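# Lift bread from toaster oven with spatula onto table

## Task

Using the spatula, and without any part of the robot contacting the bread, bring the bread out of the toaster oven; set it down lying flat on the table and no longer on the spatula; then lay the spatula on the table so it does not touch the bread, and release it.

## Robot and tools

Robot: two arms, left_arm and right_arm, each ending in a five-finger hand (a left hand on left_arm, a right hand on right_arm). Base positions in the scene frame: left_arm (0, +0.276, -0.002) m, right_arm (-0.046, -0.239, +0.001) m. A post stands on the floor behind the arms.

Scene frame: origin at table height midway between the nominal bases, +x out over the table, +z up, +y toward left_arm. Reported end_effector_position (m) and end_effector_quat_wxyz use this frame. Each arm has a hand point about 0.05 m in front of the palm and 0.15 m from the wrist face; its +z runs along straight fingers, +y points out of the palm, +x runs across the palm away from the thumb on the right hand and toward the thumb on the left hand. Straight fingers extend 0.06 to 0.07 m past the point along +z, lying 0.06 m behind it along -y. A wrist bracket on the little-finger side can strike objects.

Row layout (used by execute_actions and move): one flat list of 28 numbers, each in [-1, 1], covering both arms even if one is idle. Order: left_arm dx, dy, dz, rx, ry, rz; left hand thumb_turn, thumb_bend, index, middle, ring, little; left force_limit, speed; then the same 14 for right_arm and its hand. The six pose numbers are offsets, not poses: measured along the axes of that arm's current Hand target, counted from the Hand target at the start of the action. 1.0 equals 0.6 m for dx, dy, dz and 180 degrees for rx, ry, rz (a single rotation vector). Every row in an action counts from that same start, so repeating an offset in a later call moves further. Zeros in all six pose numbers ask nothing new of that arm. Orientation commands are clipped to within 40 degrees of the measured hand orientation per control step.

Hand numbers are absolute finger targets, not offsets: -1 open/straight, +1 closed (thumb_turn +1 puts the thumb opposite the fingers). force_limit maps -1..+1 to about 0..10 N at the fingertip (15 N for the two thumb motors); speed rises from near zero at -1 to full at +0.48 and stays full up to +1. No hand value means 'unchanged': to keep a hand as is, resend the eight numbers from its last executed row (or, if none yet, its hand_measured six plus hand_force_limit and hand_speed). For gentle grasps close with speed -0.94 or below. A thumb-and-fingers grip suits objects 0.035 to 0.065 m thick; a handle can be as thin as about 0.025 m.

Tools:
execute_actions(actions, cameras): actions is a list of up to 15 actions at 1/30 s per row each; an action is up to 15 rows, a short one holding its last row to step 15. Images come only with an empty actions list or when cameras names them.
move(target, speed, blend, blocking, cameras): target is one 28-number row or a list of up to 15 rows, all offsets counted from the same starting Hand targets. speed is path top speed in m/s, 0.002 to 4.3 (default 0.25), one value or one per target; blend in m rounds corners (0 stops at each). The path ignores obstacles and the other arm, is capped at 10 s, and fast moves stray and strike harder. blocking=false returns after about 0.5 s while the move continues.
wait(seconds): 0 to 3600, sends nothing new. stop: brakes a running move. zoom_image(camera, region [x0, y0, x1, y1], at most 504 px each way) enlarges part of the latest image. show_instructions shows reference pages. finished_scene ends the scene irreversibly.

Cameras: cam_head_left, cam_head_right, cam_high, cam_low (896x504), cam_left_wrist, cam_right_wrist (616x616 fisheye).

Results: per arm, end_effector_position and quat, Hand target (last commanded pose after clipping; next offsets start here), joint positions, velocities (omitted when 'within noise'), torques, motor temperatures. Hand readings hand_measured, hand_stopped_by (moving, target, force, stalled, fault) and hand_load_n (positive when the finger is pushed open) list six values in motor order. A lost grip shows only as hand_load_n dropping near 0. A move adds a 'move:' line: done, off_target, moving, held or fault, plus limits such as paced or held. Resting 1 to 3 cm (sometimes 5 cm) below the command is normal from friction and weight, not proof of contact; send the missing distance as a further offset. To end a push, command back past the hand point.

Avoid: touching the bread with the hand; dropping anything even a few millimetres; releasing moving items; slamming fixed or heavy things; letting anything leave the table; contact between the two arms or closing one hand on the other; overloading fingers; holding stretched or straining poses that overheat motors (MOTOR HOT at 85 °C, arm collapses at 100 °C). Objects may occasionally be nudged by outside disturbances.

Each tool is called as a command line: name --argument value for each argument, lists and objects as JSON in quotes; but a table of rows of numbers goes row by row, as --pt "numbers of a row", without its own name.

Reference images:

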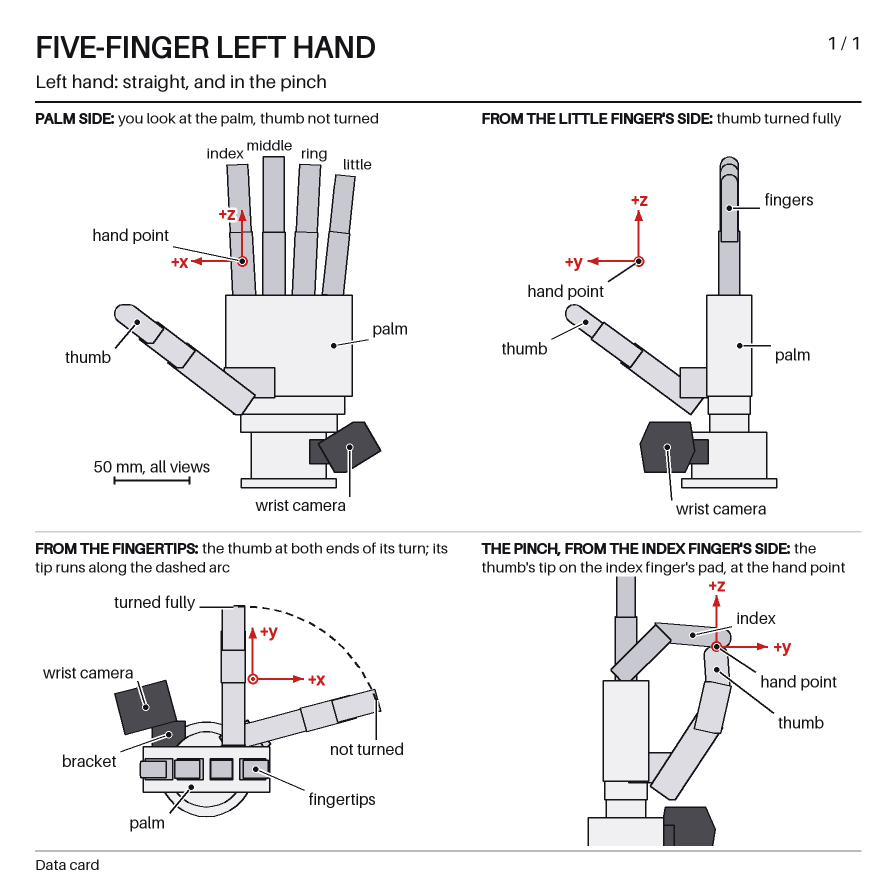

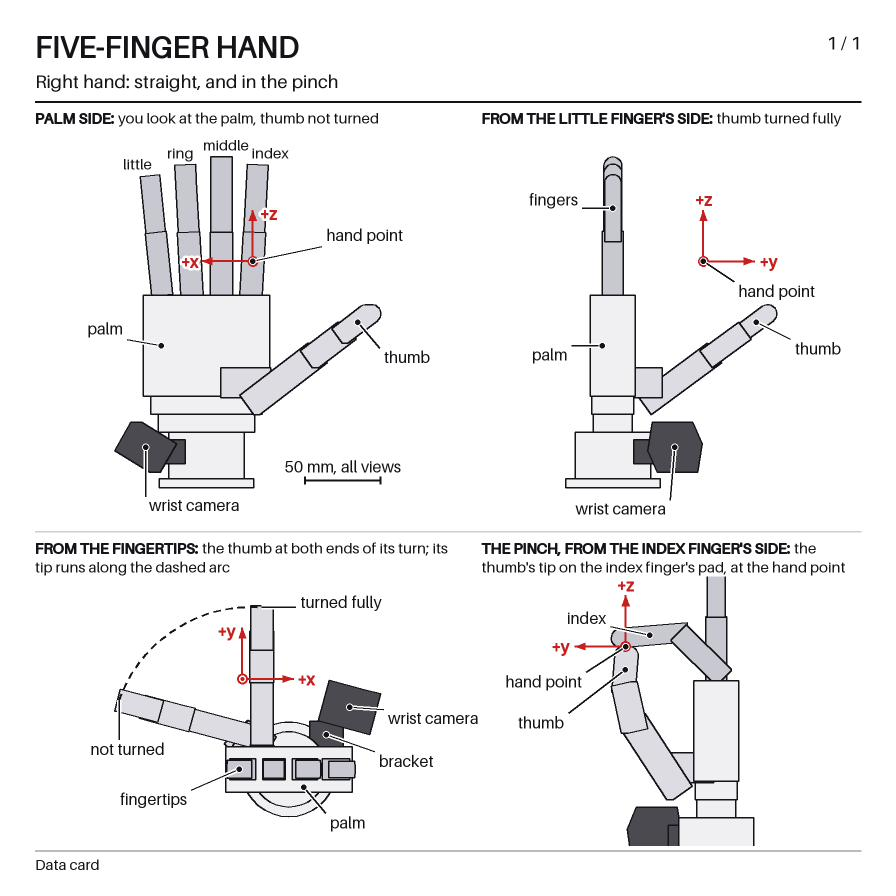

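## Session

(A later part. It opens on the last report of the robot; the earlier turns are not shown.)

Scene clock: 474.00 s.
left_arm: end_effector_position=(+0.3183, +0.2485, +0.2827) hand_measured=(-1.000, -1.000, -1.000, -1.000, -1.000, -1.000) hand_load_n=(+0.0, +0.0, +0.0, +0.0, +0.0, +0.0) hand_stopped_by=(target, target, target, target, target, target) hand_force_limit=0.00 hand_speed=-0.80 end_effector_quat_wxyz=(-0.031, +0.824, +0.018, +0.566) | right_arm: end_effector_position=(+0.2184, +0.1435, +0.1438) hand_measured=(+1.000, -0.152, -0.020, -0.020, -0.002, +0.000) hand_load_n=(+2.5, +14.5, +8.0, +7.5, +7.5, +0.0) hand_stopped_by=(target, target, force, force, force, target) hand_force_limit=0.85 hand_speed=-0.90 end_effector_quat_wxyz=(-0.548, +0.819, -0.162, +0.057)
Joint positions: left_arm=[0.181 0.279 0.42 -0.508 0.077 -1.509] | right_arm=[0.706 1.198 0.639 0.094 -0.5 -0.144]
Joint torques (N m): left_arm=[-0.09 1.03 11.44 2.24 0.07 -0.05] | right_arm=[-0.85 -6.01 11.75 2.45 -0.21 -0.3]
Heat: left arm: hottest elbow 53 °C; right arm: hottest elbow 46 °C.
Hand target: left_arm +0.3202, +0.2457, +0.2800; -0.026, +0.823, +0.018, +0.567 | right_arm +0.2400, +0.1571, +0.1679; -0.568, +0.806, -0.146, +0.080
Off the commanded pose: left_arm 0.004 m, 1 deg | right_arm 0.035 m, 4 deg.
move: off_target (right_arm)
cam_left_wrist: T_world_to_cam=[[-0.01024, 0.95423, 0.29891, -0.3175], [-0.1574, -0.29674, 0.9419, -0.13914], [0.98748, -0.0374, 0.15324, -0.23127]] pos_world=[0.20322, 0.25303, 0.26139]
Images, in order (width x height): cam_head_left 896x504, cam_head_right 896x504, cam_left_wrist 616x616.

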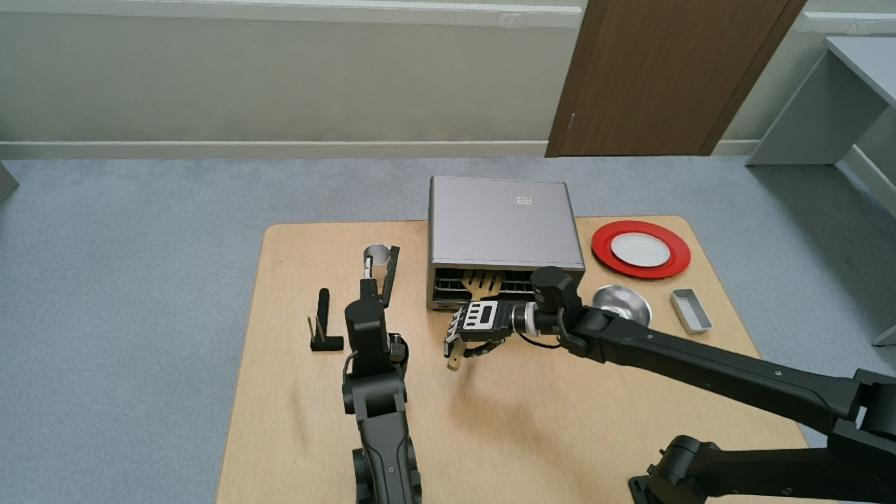

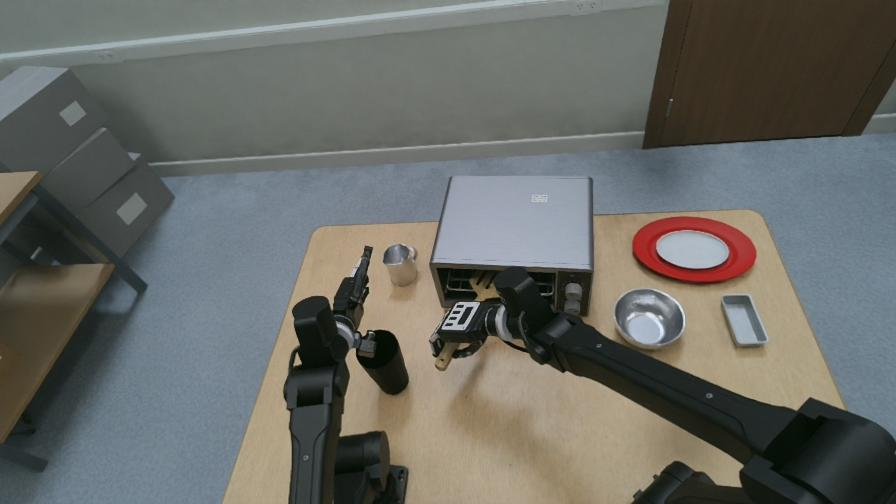

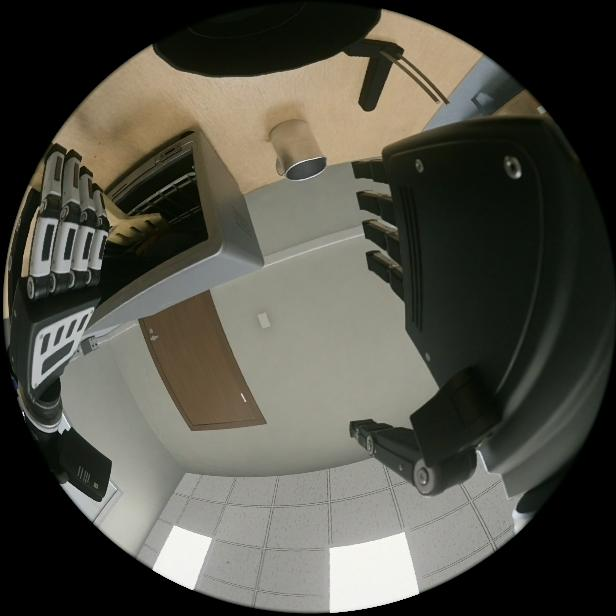

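move --target '[0,0,0,0,0,0,-1,-1,-1,-1,-1,-1,0,-0.8,0.0092,0.0348,0.0156,0,0.0057,-0.0157,1,-0.15,0.4,0.4,0.05,0.0,0.85,-0.9]' --speed 0.05 --cameras '["cam_left_wrist"]'

zoom_image --camera "cam_left_wrist" --region '[110, 160, 210, 260]'

Scene clock: 475.37 s.
left_arm: end_effector_position=(+0.3183, +0.2485, +0.2827) hand_measured=(-1.000, -1.000, -1.000, -1.000, -1.000, -1.000) hand_load_n=(+0.0, +0.0, +0.0, +0.0, +0.0, +0.0) hand_stopped_by=(target, target, target, target, target, target) hand_force_limit=0.00 hand_speed=-0.80 end_effector_quat_wxyz=(-0.031, +0.824, +0.018, +0.566) | right_arm: end_effector_position=(+0.2345, +0.1500, +0.1362) hand_measured=(+1.000, -0.152, -0.020, -0.020, -0.002, +0.000) hand_load_n=(+2.5, +15.0, +7.5, +7.5, +7.0, +0.0) hand_stopped_by=(target, target, force, force, force, target) hand_force_limit=0.85 hand_speed=-0.90 end_effector_quat_wxyz=(-0.555, +0.815, -0.144, +0.086)
Joint positions: left_arm=[0.181 0.279 0.42 -0.508 0.077 -1.509] | right_arm=[0.706 1.245 0.64 0.176 -0.479 -0.188]
Joint torques (N m): left_arm=[-0.09 1.03 11.44 2.26 0.07 -0.06] | right_arm=[-0.15 -6.12 9.1 2.26 0 -0.29]
Heat: left arm: hottest elbow 53 °C; right arm: hottest elbow 46 °C.
Hand target: left_arm +0.3202, +0.2457, +0.2800; -0.026, +0.823, +0.018, +0.567 | right_arm +0.2449, +0.1570, +0.1448; -0.565, +0.809, -0.131, +0.101
Off the commanded pose: left_arm 0.004 m, 1 deg | right_arm 0.015 m, 3 deg.
move: off_target (right_arm)
cam_left_wrist: T_world_to_cam=[[-0.01024, 0.95423, 0.29891, -0.3175], [-0.1574, -0.29674, 0.9419, -0.13914], [0.98748, -0.0374, 0.15324, -0.23127]] pos_world=[0.20322, 0.25303, 0.26139]

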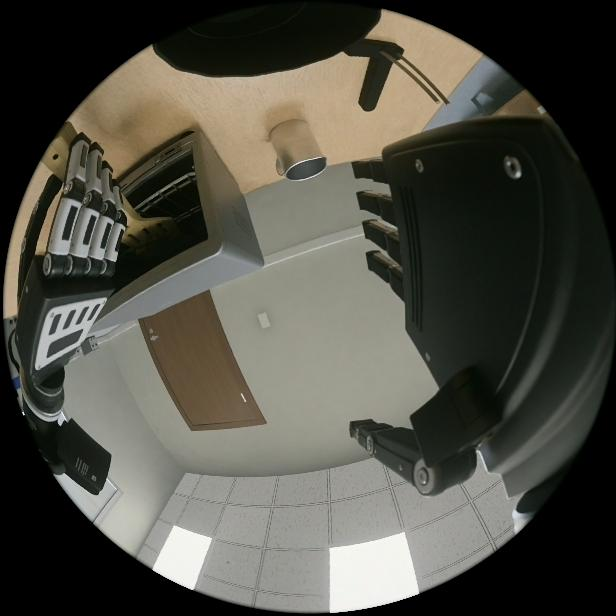

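Scaled by 5.040 from the camera's image (finer frame: 880x880).

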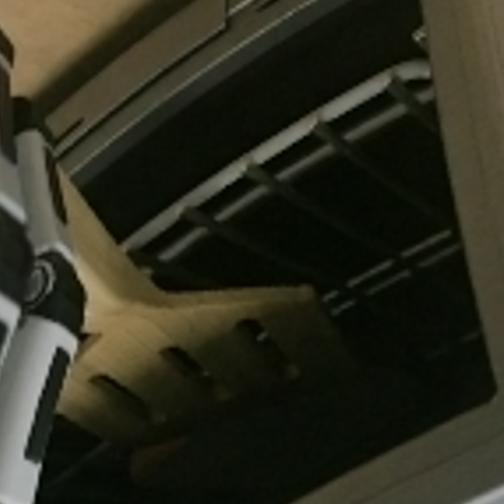

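move --target '[0,0,0,0,0,0,-1,-1,-1,-1,-1,-1,0,-0.8,0.0005,0.0388,0.0107,0,0,0,1,-0.15,0.4,0.4,0.05,0.0,0.85,-0.9]' --speed 0.04 --cameras '["cam_left_wrist"]'

zoom_image --camera "cam_left_wrist" --region '[110, 160, 210, 260]'

Scene clock: 476.77 s.
left_arm: end_effector_position=(+0.3183, +0.2485, +0.2827) hand_measured=(-1.000, -1.000, -1.000, -1.000, -1.000, -1.000) hand_load_n=(+0.0, +0.0, +0.0, +0.0, +0.0, +0.0) hand_stopped_by=(target, target, target, target, target, target) hand_force_limit=0.00 hand_speed=-0.80 end_effector_quat_wxyz=(-0.031, +0.824, +0.018, +0.566) | right_arm: end_effector_position=(+0.2399, +0.1547, +0.1220) hand_measured=(+1.000, -0.152, -0.020, -0.020, -0.002, +0.000) hand_load_n=(+2.5, +15.0, +8.0, +7.5, +7.0, +0.0) hand_stopped_by=(target, target, force, force, force, target) hand_force_limit=0.85 hand_speed=-0.90 end_effector_quat_wxyz=(-0.561, +0.811, -0.139, +0.092)
Joint positions: left_arm=[0.181 0.279 0.42 -0.508 0.077 -1.509] | right_arm=[0.706 1.295 0.624 0.26 -0.48 -0.19]
Joint torques (N m): left_arm=[-0.09 1.08 11.41 2.26 0.07 -0.06] | right_arm=[-0.73 -7.12 7.04 2.44 -0.16 -0.28]
Heat: left arm: hottest elbow 53 °C; right arm: hottest elbow 46 °C.
Hand target: left_arm +0.3202, +0.2457, +0.2800; -0.026, +0.823, +0.018, +0.567 | right_arm +0.2450, +0.1551, +0.1209; -0.565, +0.809, -0.131, +0.101
Off the commanded pose: left_arm 0.004 m, 1 deg | right_arm 0.005 m, 2 deg.
move: done
cam_left_wrist: T_world_to_cam=[[-0.01024, 0.95423, 0.29891, -0.3175], [-0.1574, -0.29674, 0.9419, -0.13914], [0.98748, -0.0374, 0.15324, -0.23127]] pos_world=[0.20322, 0.25303, 0.26139]

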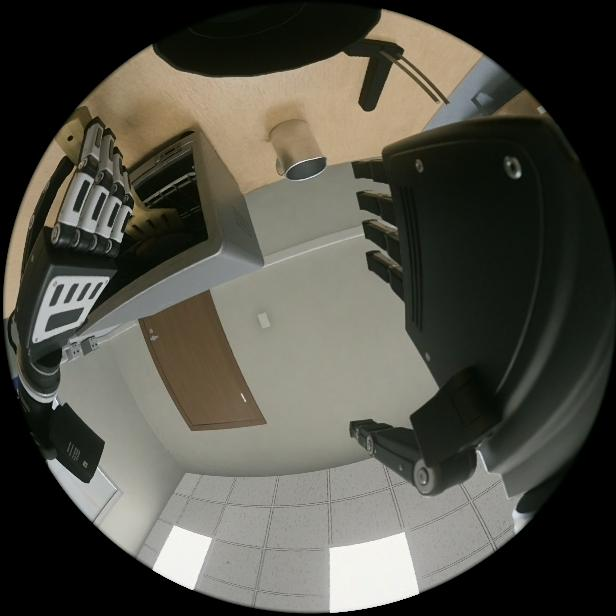

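Scaled by 5.040 from the camera's image (finer frame: 880x880).

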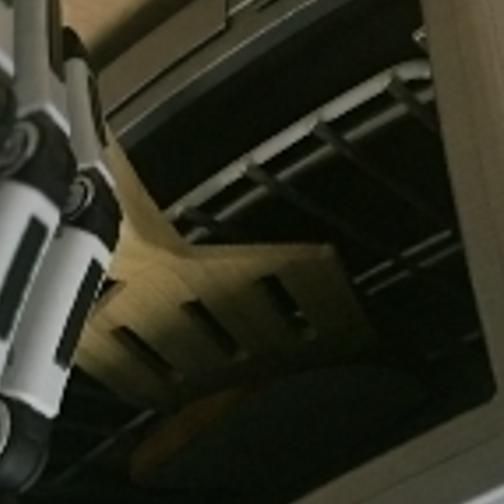

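move --target '[0,0,0,0,0,0,-1,-1,-1,-1,-1,-1,0,-0.8,-0.0208,0.0192,0.0052,0,0,0,1,-0.15,0.4,0.4,0.05,0.0,0.85,-0.9]' --speed 0.04 --cameras '["cam_left_wrist"]'

zoom_image --camera "cam_left_wrist" --region '[110, 160, 210, 260]'

Scene clock: 478.00 s.
left_arm: end_effector_position=(+0.3183, +0.2485, +0.2827) hand_measured=(-1.000, -1.000, -1.000, -1.000, -1.000, -1.000) hand_load_n=(+0.0, -0.5, +0.0, +0.0, +0.0, +0.0) hand_stopped_by=(target, target, target, target, target, target) hand_force_limit=0.00 hand_speed=-0.80 end_effector_quat_wxyz=(-0.031, +0.824, +0.018, +0.566) | right_arm: end_effector_position=(+0.2342, +0.1535, +0.1103) hand_measured=(+1.000, -0.152, -0.020, -0.020, -0.002, +0.000) hand_load_n=(+2.5, +14.5, +7.5, +7.5, +7.0, +0.0) hand_stopped_by=(target, target, force, force, force, target) hand_force_limit=0.85 hand_speed=-0.90 end_effector_quat_wxyz=(-0.561, +0.810, -0.139, +0.098)
Joint positions: left_arm=[0.181 0.279 0.42 -0.508 0.077 -1.509] | right_arm=[0.72 1.304 0.59 0.31 -0.457 -0.19]
Joint torques (N m): left_arm=[-0.15 0.91 11.41 2.26 0.06 -0.07] | right_arm=[0.56 -6.48 6.94 2.25 0.01 -0.18]
Heat: left arm: hottest elbow 53 °C; right arm: hottest elbow 46 °C.
Hand target: left_arm +0.3202, +0.2457, +0.2800; -0.026, +0.823, +0.018, +0.567 | right_arm +0.2329, +0.1581, +0.1087; -0.565, +0.809, -0.131, +0.101
Off the commanded pose: left_arm 0.004 m, 1 deg | right_arm 0.005 m, 1 deg.
move: done
cam_left_wrist: T_world_to_cam=[[-0.01024, 0.95423, 0.29891, -0.3175], [-0.1574, -0.29674, 0.9419, -0.13914], [0.98748, -0.0374, 0.15324, -0.23127]] pos_world=[0.20322, 0.25303, 0.26139]

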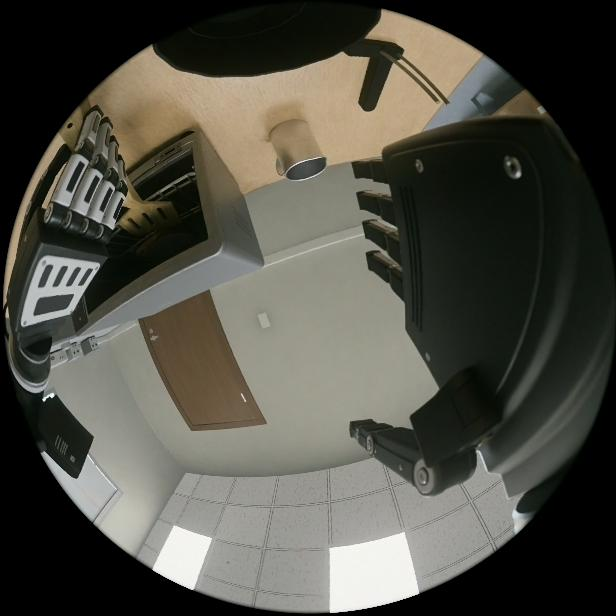

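Scaled by 5.040 from the camera's image (finer frame: 880x880).

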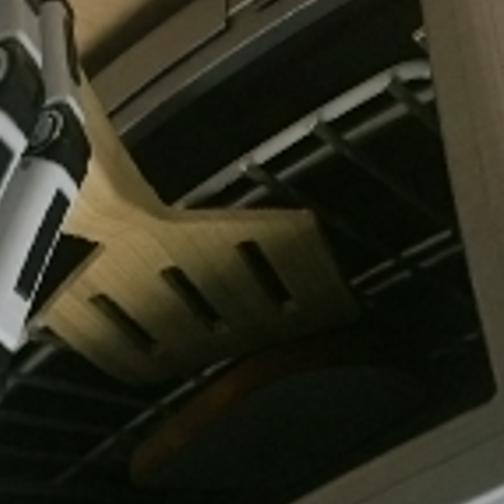

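move --target '[0,0,0,0,0,0,-1,-1,-1,-1,-1,-1,0,-0.8,-0.0002,0.011,0.004,0,0,0,1,-0.15,0.4,0.4,0.05,0.0,0.85,-0.9]' --speed 0.04 --cameras '["cam_left_wrist"]'

zoom_image --camera "cam_left_wrist" --region '[110, 160, 210, 260]'

Scene clock: 478.80 s.
left_arm: end_effector_position=(+0.3183, +0.2485, +0.2827) hand_measured=(-1.000, -1.000, -1.000, -1.000, -1.000, -1.000) hand_load_n=(+0.0, +0.0, +0.0, +0.0, +0.0, +0.0) hand_stopped_by=(target, target, target, target, target, target) hand_force_limit=0.00 hand_speed=-0.80 end_effector_quat_wxyz=(-0.031, +0.824, +0.018, +0.566) | right_arm: end_effector_position=(+0.2355, +0.1545, +0.1062) hand_measured=(+1.000, -0.152, -0.020, -0.020, -0.002, +0.000) hand_load_n=(+3.0, +14.0, +8.5, +8.0, +7.0, -0.5) hand_stopped_by=(target, target, force, force, force, target) hand_force_limit=0.85 hand_speed=-0.90 end_effector_quat_wxyz=(-0.563, +0.809, -0.138, +0.100)
Joint positions: left_arm=[0.181 0.279 0.42 -0.508 0.077 -1.509] | right_arm=[0.72 1.319 0.584 0.339 -0.457 -0.19]
Joint torques (N m): left_arm=[-0.09 1.08 11.43 2.25 0.07 -0.07] | right_arm=[0.26 -6.48 6.57 2.22 0.02 -0.15]
Heat: left arm: hottest elbow 53 °C; right arm: hottest elbow 46 °C.
Hand target: left_arm +0.3202, +0.2457, +0.2800; -0.026, +0.823, +0.018, +0.567 | right_arm +0.2331, +0.1581, +0.1018; -0.565, +0.809, -0.131, +0.101
Off the commanded pose: left_arm 0.004 m, 1 deg | right_arm 0.006 m, 1 deg.
move: done
cam_left_wrist: T_world_to_cam=[[-0.01024, 0.95423, 0.29891, -0.3175], [-0.1574, -0.29674, 0.9419, -0.13914], [0.98748, -0.0374, 0.15324, -0.23127]] pos_world=[0.20322, 0.25303, 0.26139]

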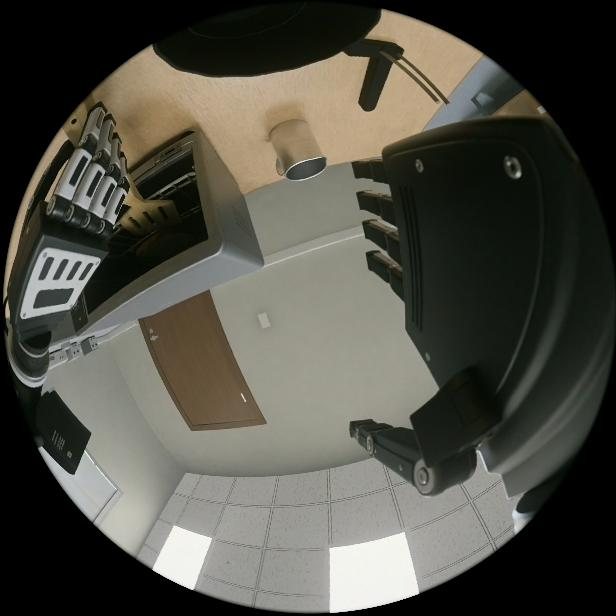

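Scaled by 5.040 from the camera's image (finer frame: 880x880).

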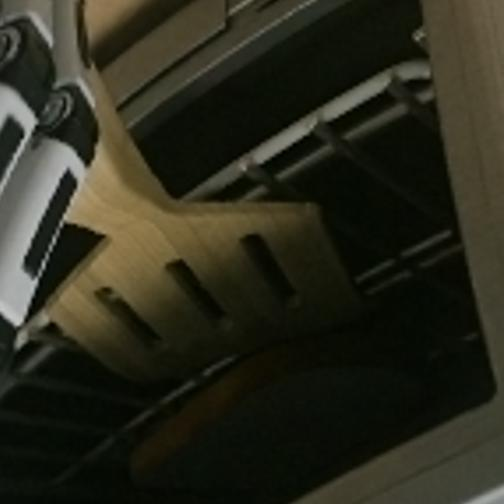

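move --target '[0.0340,-0.007,0.0018,0,0,0,1,-0.15,0.4,0.4,0.05,0.0,0.85,-0.9,0,0,0,0,0,0,-1,-1,-1,-1,-1,-1,0,-0.8]' --speed 0.05 --cameras '["cam_left_wrist"]'

Scene clock: 485.07 s.
left_arm: end_effector_position=(+0.3242, +0.2465, +0.2703) hand_measured=(+0.050, -0.226, +0.400, +0.400, +0.050, +0.000) hand_load_n=(-0.5, +0.0, +0.0, +0.0, +0.5, +0.0) hand_stopped_by=(moving, moving, target, target, target, target) hand_force_limit=0.85 hand_speed=-0.90 end_effector_quat_wxyz=(-0.022, +0.836, +0.015, +0.548) | right_arm: end_effector_position=(+0.2359, +0.1549, +0.1066) hand_measured=(-1.000, -1.000, -1.000, -1.000, -1.000, -1.000) hand_load_n=(+0.0, +0.5, +0.0, +0.0, +0.0, +0.0) hand_stopped_by=(target, target, target, target, target, target) hand_force_limit=0.00 hand_speed=-0.80 end_effector_quat_wxyz=(-0.564, +0.808, -0.137, +0.101)
Joint positions: left_arm=[0.181 0.323 0.42 -0.508 0.092 -1.509] | right_arm=[0.72 1.32 0.584 0.343 -0.456 -0.19]
Joint torques (N m): left_arm=[1.67 0.73 15.94 1.87 0.28 -0.01] | right_arm=[0.67 -6.71 6.5 2.11 -0.03 -0.11]
Heat: left arm: hottest elbow 54 °C; right arm: hottest elbow 45 °C.
Hand target: left_arm +0.3282, +0.2500, +0.2988; -0.026, +0.823, +0.017, +0.567 | right_arm +0.2331, +0.1581, +0.1018; -0.565, +0.809, -0.131, +0.101
Off the commanded pose: left_arm 0.029 m, 3 deg | right_arm 0.006 m, 1 deg.
move: moving (left_arm; no rest 5 s after the path's end)
cam_left_wrist: T_world_to_cam=[[0.01579, 0.95793, 0.28658, -0.31785], [-0.12098, -0.28268, 0.95155, -0.14506], [0.99253, -0.0497, 0.11142, -0.22245]] pos_world=[0.20825, 0.25242, 0.25391]

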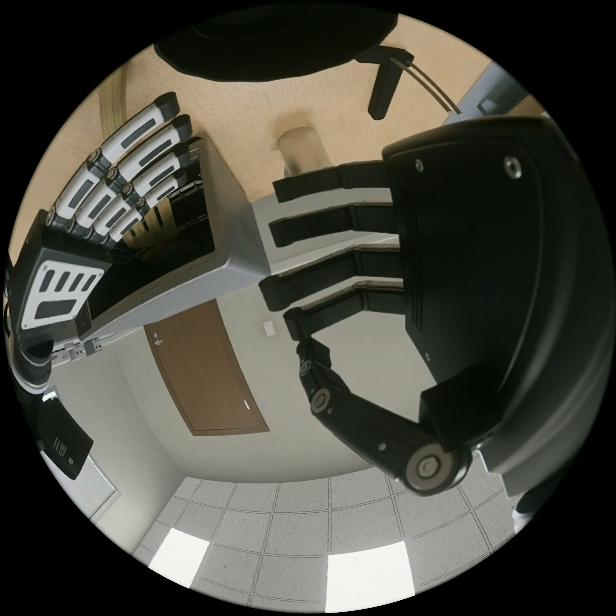

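execute_actions --actions '[]'

Scene clock: 485.17 s.
left_arm: end_effector_position=(+0.3242, +0.2465, +0.2703) hand_measured=(+0.070, -0.212, +0.400, +0.400, +0.050, +0.000) hand_load_n=(+0.0, +0.0, +0.5, +0.0, +0.0, +0.0) hand_stopped_by=(moving, moving, target, target, target, target) hand_force_limit=0.85 hand_speed=-0.90 end_effector_quat_wxyz=(-0.022, +0.836, +0.015, +0.548) | right_arm: end_effector_position=(+0.2359, +0.1549, +0.1066) hand_measured=(-1.000, -1.000, -1.000, -1.000, -1.000, -1.000) hand_load_n=(-0.5, +0.0, +0.0, +0.0, +0.0, +0.0) hand_stopped_by=(target, target, target, target, target, target) hand_force_limit=0.00 hand_speed=-0.80 end_effector_quat_wxyz=(-0.564, +0.808, -0.137, +0.101)
Joint positions: left_arm=[0.181 0.323 0.42 -0.508 0.092 -1.509] | right_arm=[0.72 1.32 0.584 0.343 -0.456 -0.19]
Joint velocities: within noise
Joint torques (N m): left_arm=[1.61 0.79 15.97 1.85 0.26 -0.02] | right_arm=[0.67 -6.83 6.42 2.15 0.01 -0.17]
Motor temperatures (°C): left_arm=[29 31 54 28 32 31] | right_arm=[31 36 45 30 33 30]
Heat: left arm: hottest elbow 54 °C; right arm: hottest elbow 45 °C.
Hand target: left_arm +0.3282, +0.2500, +0.2988; -0.026, +0.823, +0.017, +0.567 | right_arm +0.2331, +0.1581, +0.1018; -0.565, +0.809, -0.131, +0.101
Off the commanded pose: left_arm 0.029 m, 3 deg | right_arm 0.006 m, 1 deg.
camera_calibration:
cam_left_wrist: T_world_to_cam=[[0.01579, 0.95793, 0.28658, -0.31785], [-0.12098, -0.28268, 0.95155, -0.14506], [0.99253, -0.0497, 0.11142, -0.22245]] pos_world=[0.20825, 0.25242, 0.25391]
cam_right_wrist: T_world_to_cam=[[0.14285, -0.44005, -0.88654, 0.12157], [-0.96893, -0.24492, -0.03456, 0.26749], [-0.20192, 0.86393, -0.46136, 0.07685]] pos_world=[0.25733, 0.05262, 0.15248]

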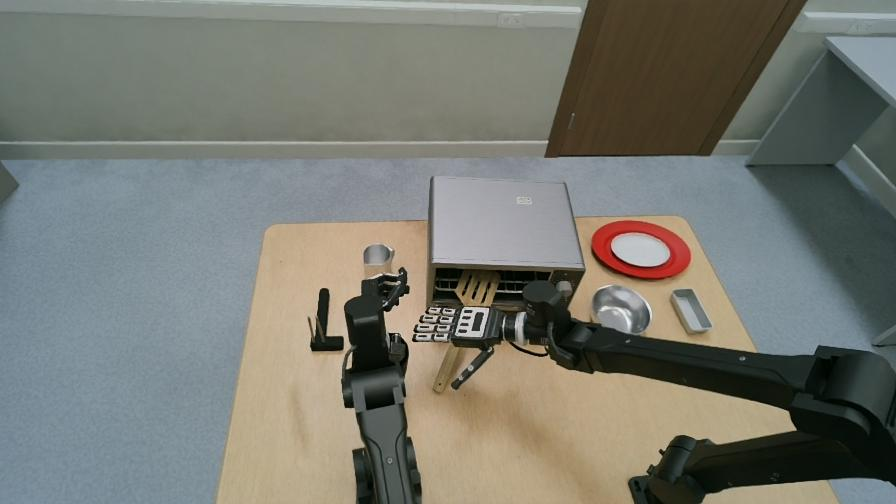

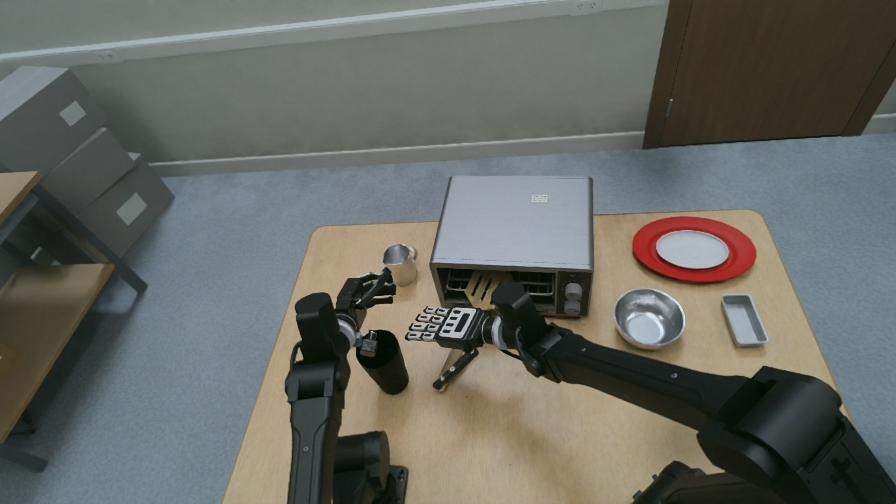

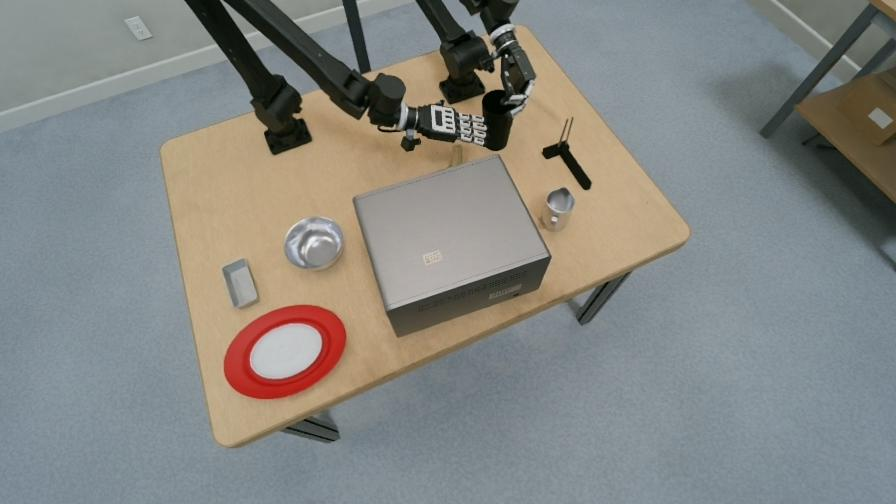

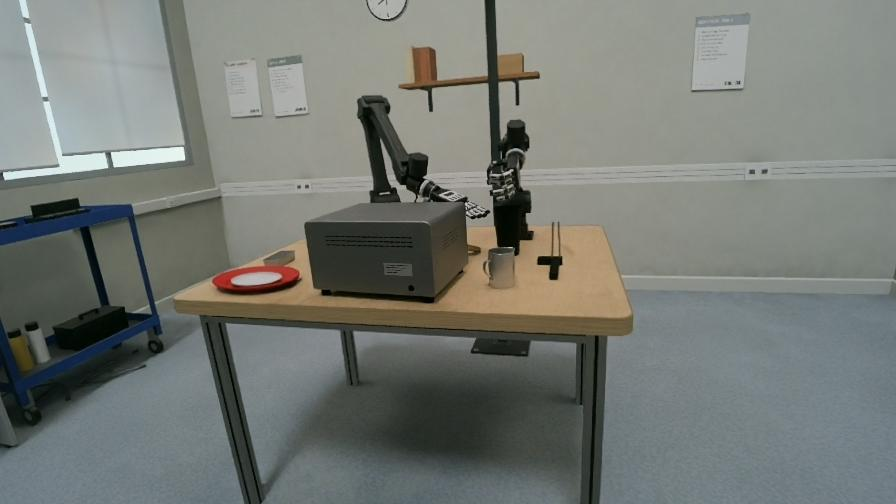

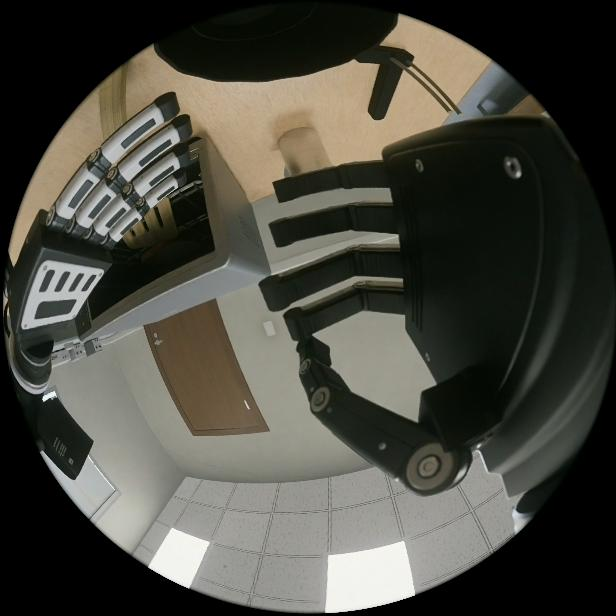

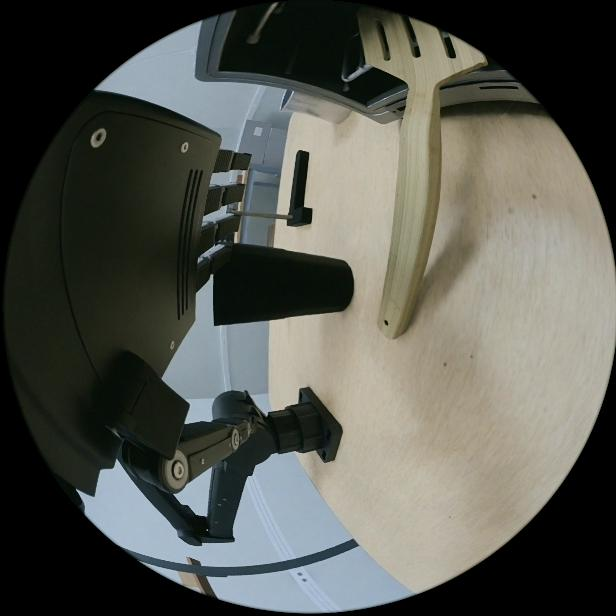

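zoom_image --camera "cam_left_wrist" --region '[50, 80, 270, 300]'

zoom_image --camera "cam_head_left" --region '[400, 240, 560, 400]'

zoom_image --camera "cam_head_right" --region '[400, 240, 560, 400]'

zoom_image --camera "cam_right_wrist" --region '[300, 0, 560, 350]'

Scaled by 2.291 from the camera's image (finer frame: 880x880).

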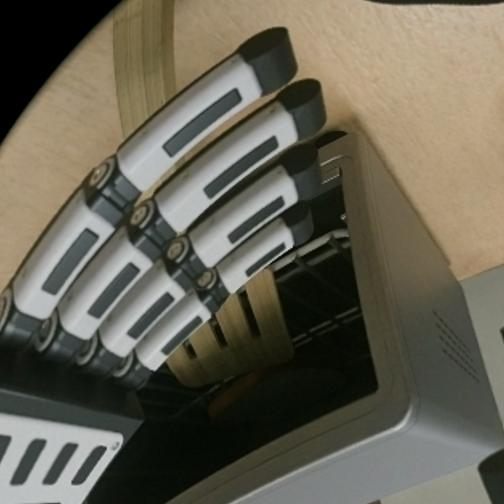

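Scaled by 3.150 from the camera's image (finer frame: 1280x720).

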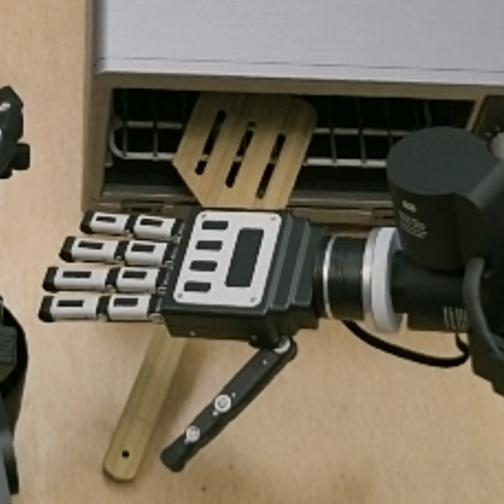

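Scaled by 3.150 from the camera's image (finer frame: 1280x720).

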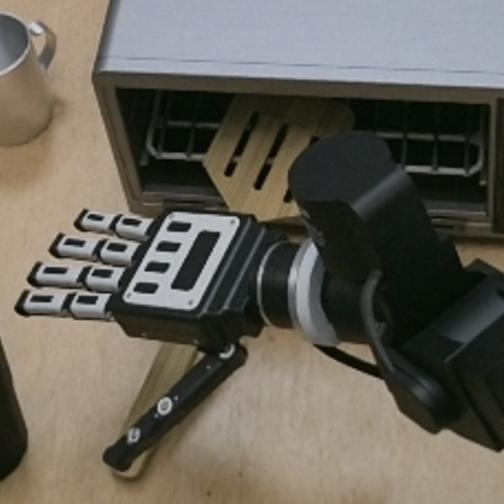

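Scaled by 1.440 from the camera's image (finer frame: 880x880).

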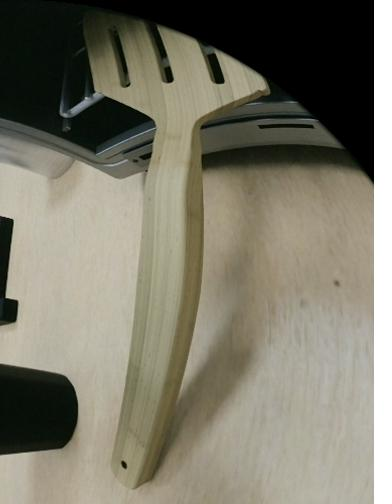

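move --target '[0,0,0,0,0,0,-1,-1,-1,-1,-1,-1,0,-0.8,0,0,0,0,0,0,1,-0.15,-0.5,-0.5,-0.5,-0.5,0,-0.5]' --speed 0.05 --cameras '["cam_right_wrist","cam_head_left","cam_head_right"]'

Scene clock: 491.27 s.
left_arm: end_effector_position=(+0.3242, +0.2465, +0.2703) hand_measured=(-1.000, -1.000, -1.000, -1.000, -1.000, -1.000) hand_load_n=(+0.0, +0.0, -0.5, +0.0, +0.0, +0.0) hand_stopped_by=(target, target, target, target, target, target) hand_force_limit=0.00 hand_speed=-0.80 end_effector_quat_wxyz=(-0.022, +0.836, +0.015, +0.548) | right_arm: end_effector_position=(+0.2359, +0.1549, +0.1066) hand_measured=(+1.000, -0.150, -0.500, -0.500, -0.500, -0.500) hand_load_n=(+0.0, +0.5, +0.0, +0.0, +0.0, +0.0) hand_stopped_by=(target, target, target, target, target, target) hand_force_limit=0.00 hand_speed=-0.50 end_effector_quat_wxyz=(-0.564, +0.808, -0.137, +0.101)
Joint positions: left_arm=[0.181 0.323 0.42 -0.508 0.092 -1.509] | right_arm=[0.72 1.32 0.584 0.343 -0.456 -0.19]
Joint torques (N m): left_arm=[1.49 0.91 15.97 1.89 0.27 0.01] | right_arm=[0.5 -6.24 6.56 2.06 -0.01 -0.14]
Motor temperatures (°C): left_arm=[29 31 56 28 32 31] | right_arm=[31 36 45 30 33 30]
Heat: left arm: hottest elbow 56 °C; right arm: hottest elbow 45 °C.
Hand target: left_arm +0.3282, +0.2500, +0.2988; -0.026, +0.823, +0.018, +0.567 | right_arm +0.2331, +0.1581, +0.1018; -0.565, +0.809, -0.131, +0.101
Off the commanded pose: left_arm 0.029 m, 3 deg | right_arm 0.006 m, 1 deg.
move: done
cam_right_wrist: T_world_to_cam=[[0.14285, -0.44005, -0.88654, 0.12157], [-0.96893, -0.24492, -0.03456, 0.26749], [-0.20192, 0.86393, -0.46136, 0.07685]] pos_world=[0.25733, 0.05262, 0.15248]
Images, in order (width x height): cam_head_left 896x504, cam_head_right 896x504, cam_right_wrist 616x616.

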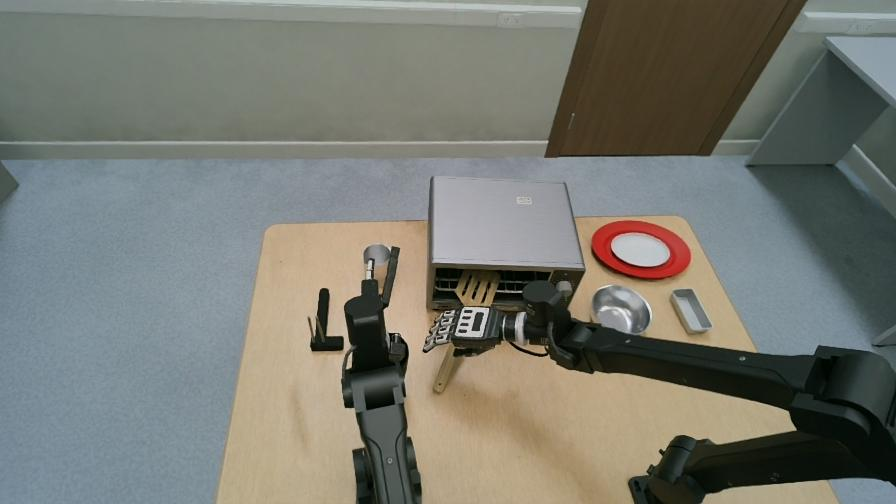

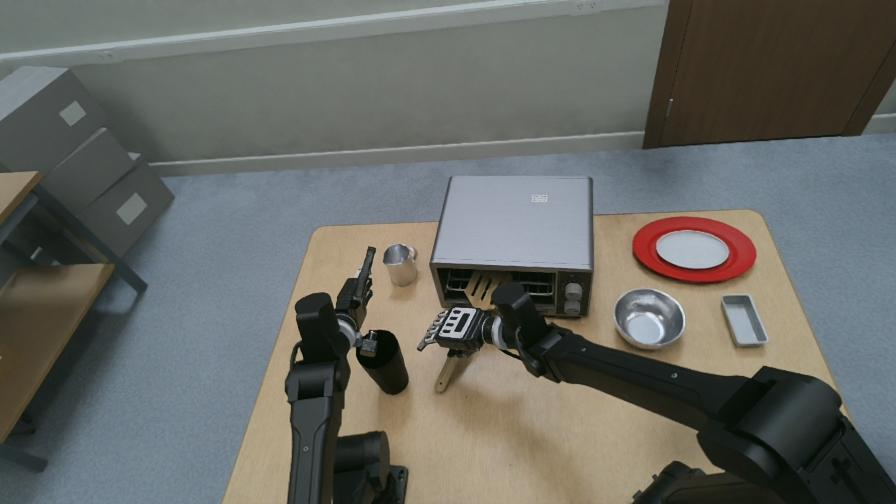

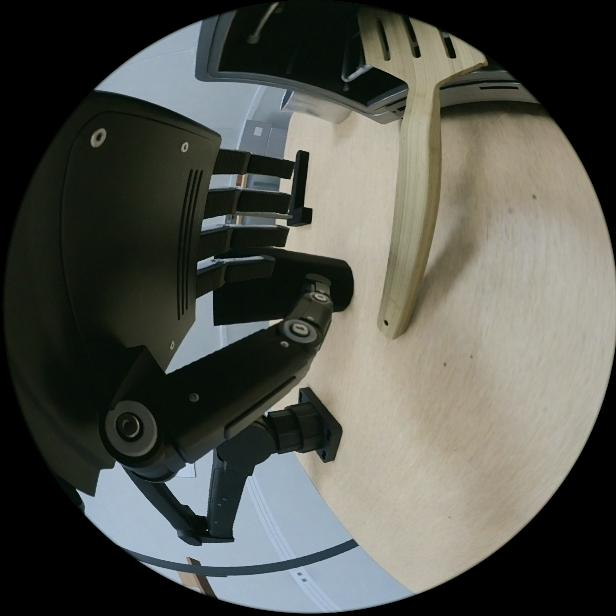

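zoom_image --camera "cam_head_left" --region '[410, 330, 490, 410]'

zoom_image --camera "cam_head_right" --region '[410, 330, 490, 410]'

Scaled by 6.300 from the camera's image (finer frame: 1280x720).

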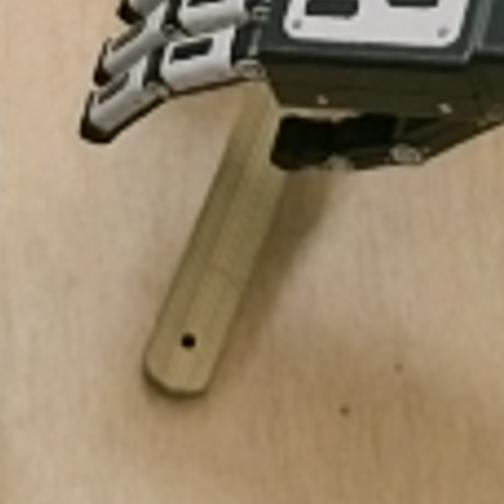

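Scaled by 6.300 from the camera's image (finer frame: 1280x720).

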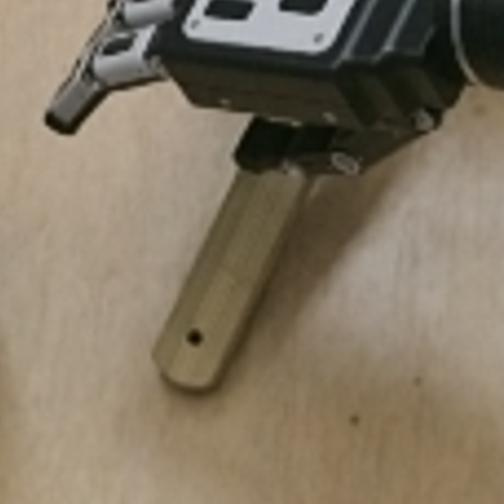

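move --target '[0,0,0,0,0,0,-1,-1,-1,-1,-1,-1,0,-0.8,-0.0187,0.0772,0.0347,0,0.0228,-0.0627,1,-0.15,-0.5,-0.5,-0.5,-0.5,0,-0.5]' --speed 0.06 --cameras '["cam_right_wrist","cam_head_left","cam_head_right","cam_left_wrist"]'

Scene clock: 494.20 s.
left_arm: end_effector_position=(+0.3242, +0.2465, +0.2703) hand_measured=(-1.000, -1.000, -1.000, -1.000, -1.000, -1.000) hand_load_n=(+0.0, +0.0, +0.0, +0.0, +0.0, +0.0) hand_stopped_by=(target, target, target, target, target, target) hand_force_limit=0.00 hand_speed=-0.80 end_effector_quat_wxyz=(-0.022, +0.836, +0.015, +0.548) | right_arm: end_effector_position=(+0.2277, +0.1631, +0.0567) hand_measured=(+1.000, -0.150, -0.500, -0.500, -0.500, -0.500) hand_load_n=(+0.0, +0.5, +0.0, +0.0, +0.0, +0.0) hand_stopped_by=(target, target, target, target, target, target) hand_force_limit=0.00 hand_speed=-0.50 end_effector_quat_wxyz=(-0.548, +0.813, -0.080, +0.183)
Joint positions: left_arm=[0.181 0.323 0.42 -0.508 0.092 -1.509] | right_arm=[0.822 1.431 0.5 0.575 -0.293 -0.331]
Joint torques (N m): left_arm=[1.49 0.67 15.94 1.87 0.26 0] | right_arm=[0.62 -6.89 5.39 2.32 0.1 -0.27]
Motor temperatures (°C): left_arm=[29 31 56 28 32 31] | right_arm=[31 36 44 30 33 30]
Heat: left arm: hottest elbow 56 °C; right arm: hottest elbow 44 °C.
Hand target: left_arm +0.3282, +0.2500, +0.2988; -0.026, +0.823, +0.018, +0.567 | right_arm +0.2243, +0.1650, +0.0510; -0.547, +0.813, -0.071, +0.185
Off the commanded pose: left_arm 0.029 m, 3 deg | right_arm 0.007 m, 1 deg.
move: done
cam_left_wrist: T_world_to_cam=[[0.01579, 0.95793, 0.28658, -0.31785], [-0.12098, -0.28268, 0.95155, -0.14506], [0.99253, -0.0497, 0.11142, -0.22245]] pos_world=[0.20825, 0.25242, 0.25391]
cam_right_wrist: T_world_to_cam=[[0.30515, -0.49634, -0.81273, 0.05017], [-0.94665, -0.25098, -0.20216, 0.26527], [-0.10364, 0.83106, -0.54644, 0.03283]] pos_world=[0.23921, 0.0642, 0.11235]
Images, in order (width x height): cam_head_left 896x504, cam_head_right 896x504, cam_left_wrist 616x616, cam_right_wrist 616x616.

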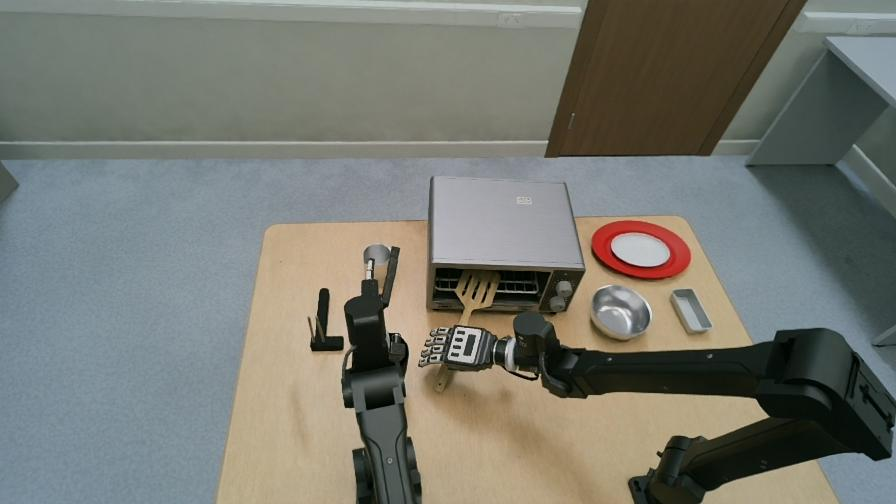

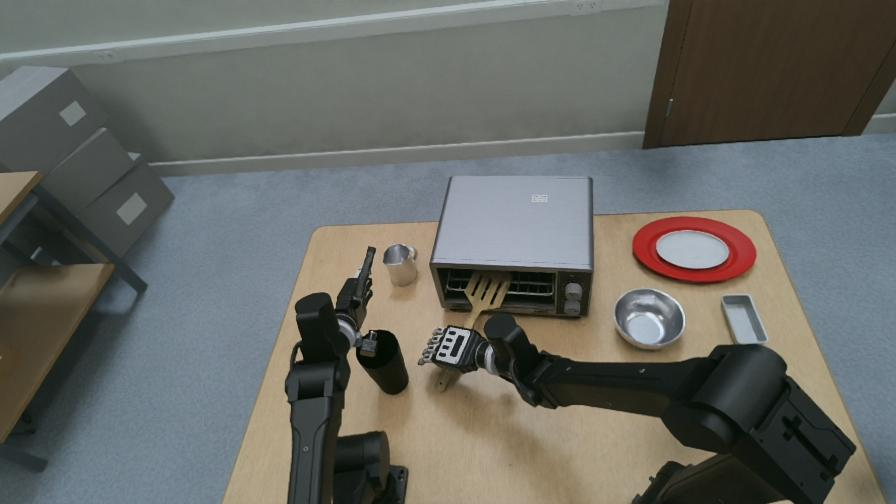

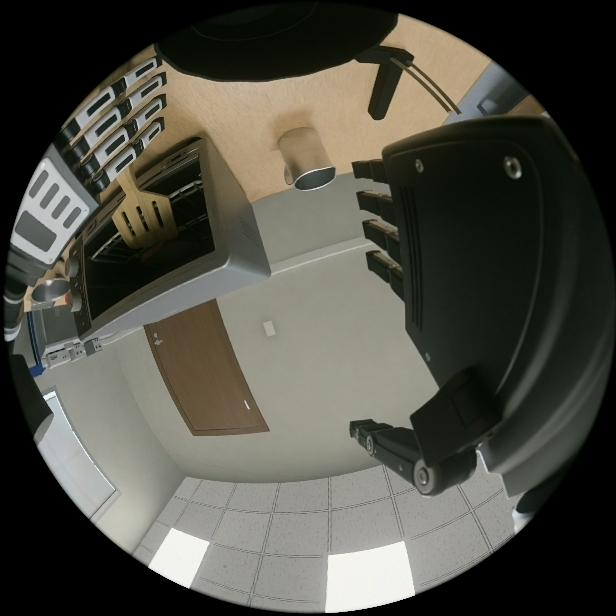

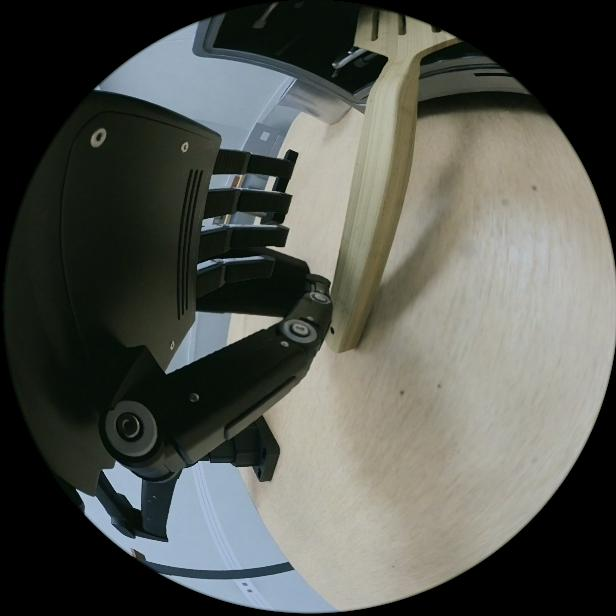

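zoom_image --camera "cam_right_wrist" --region '[260, 60, 460, 360]'

zoom_image --camera "cam_head_left" --region '[400, 240, 560, 400]'

Scaled by 1.680 from the camera's image (finer frame: 880x880).

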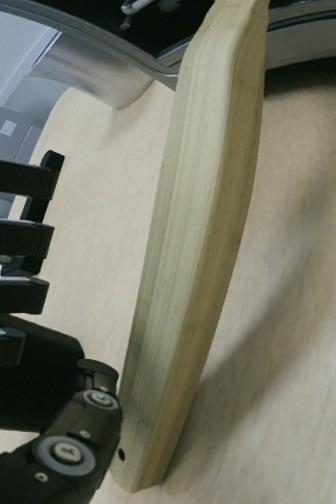

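Scaled by 3.150 from the camera's image (finer frame: 1280x720).

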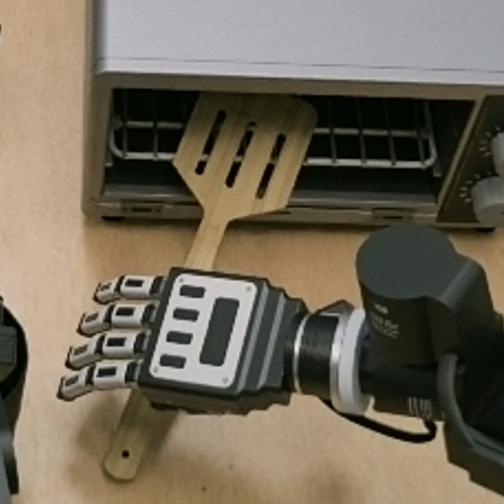

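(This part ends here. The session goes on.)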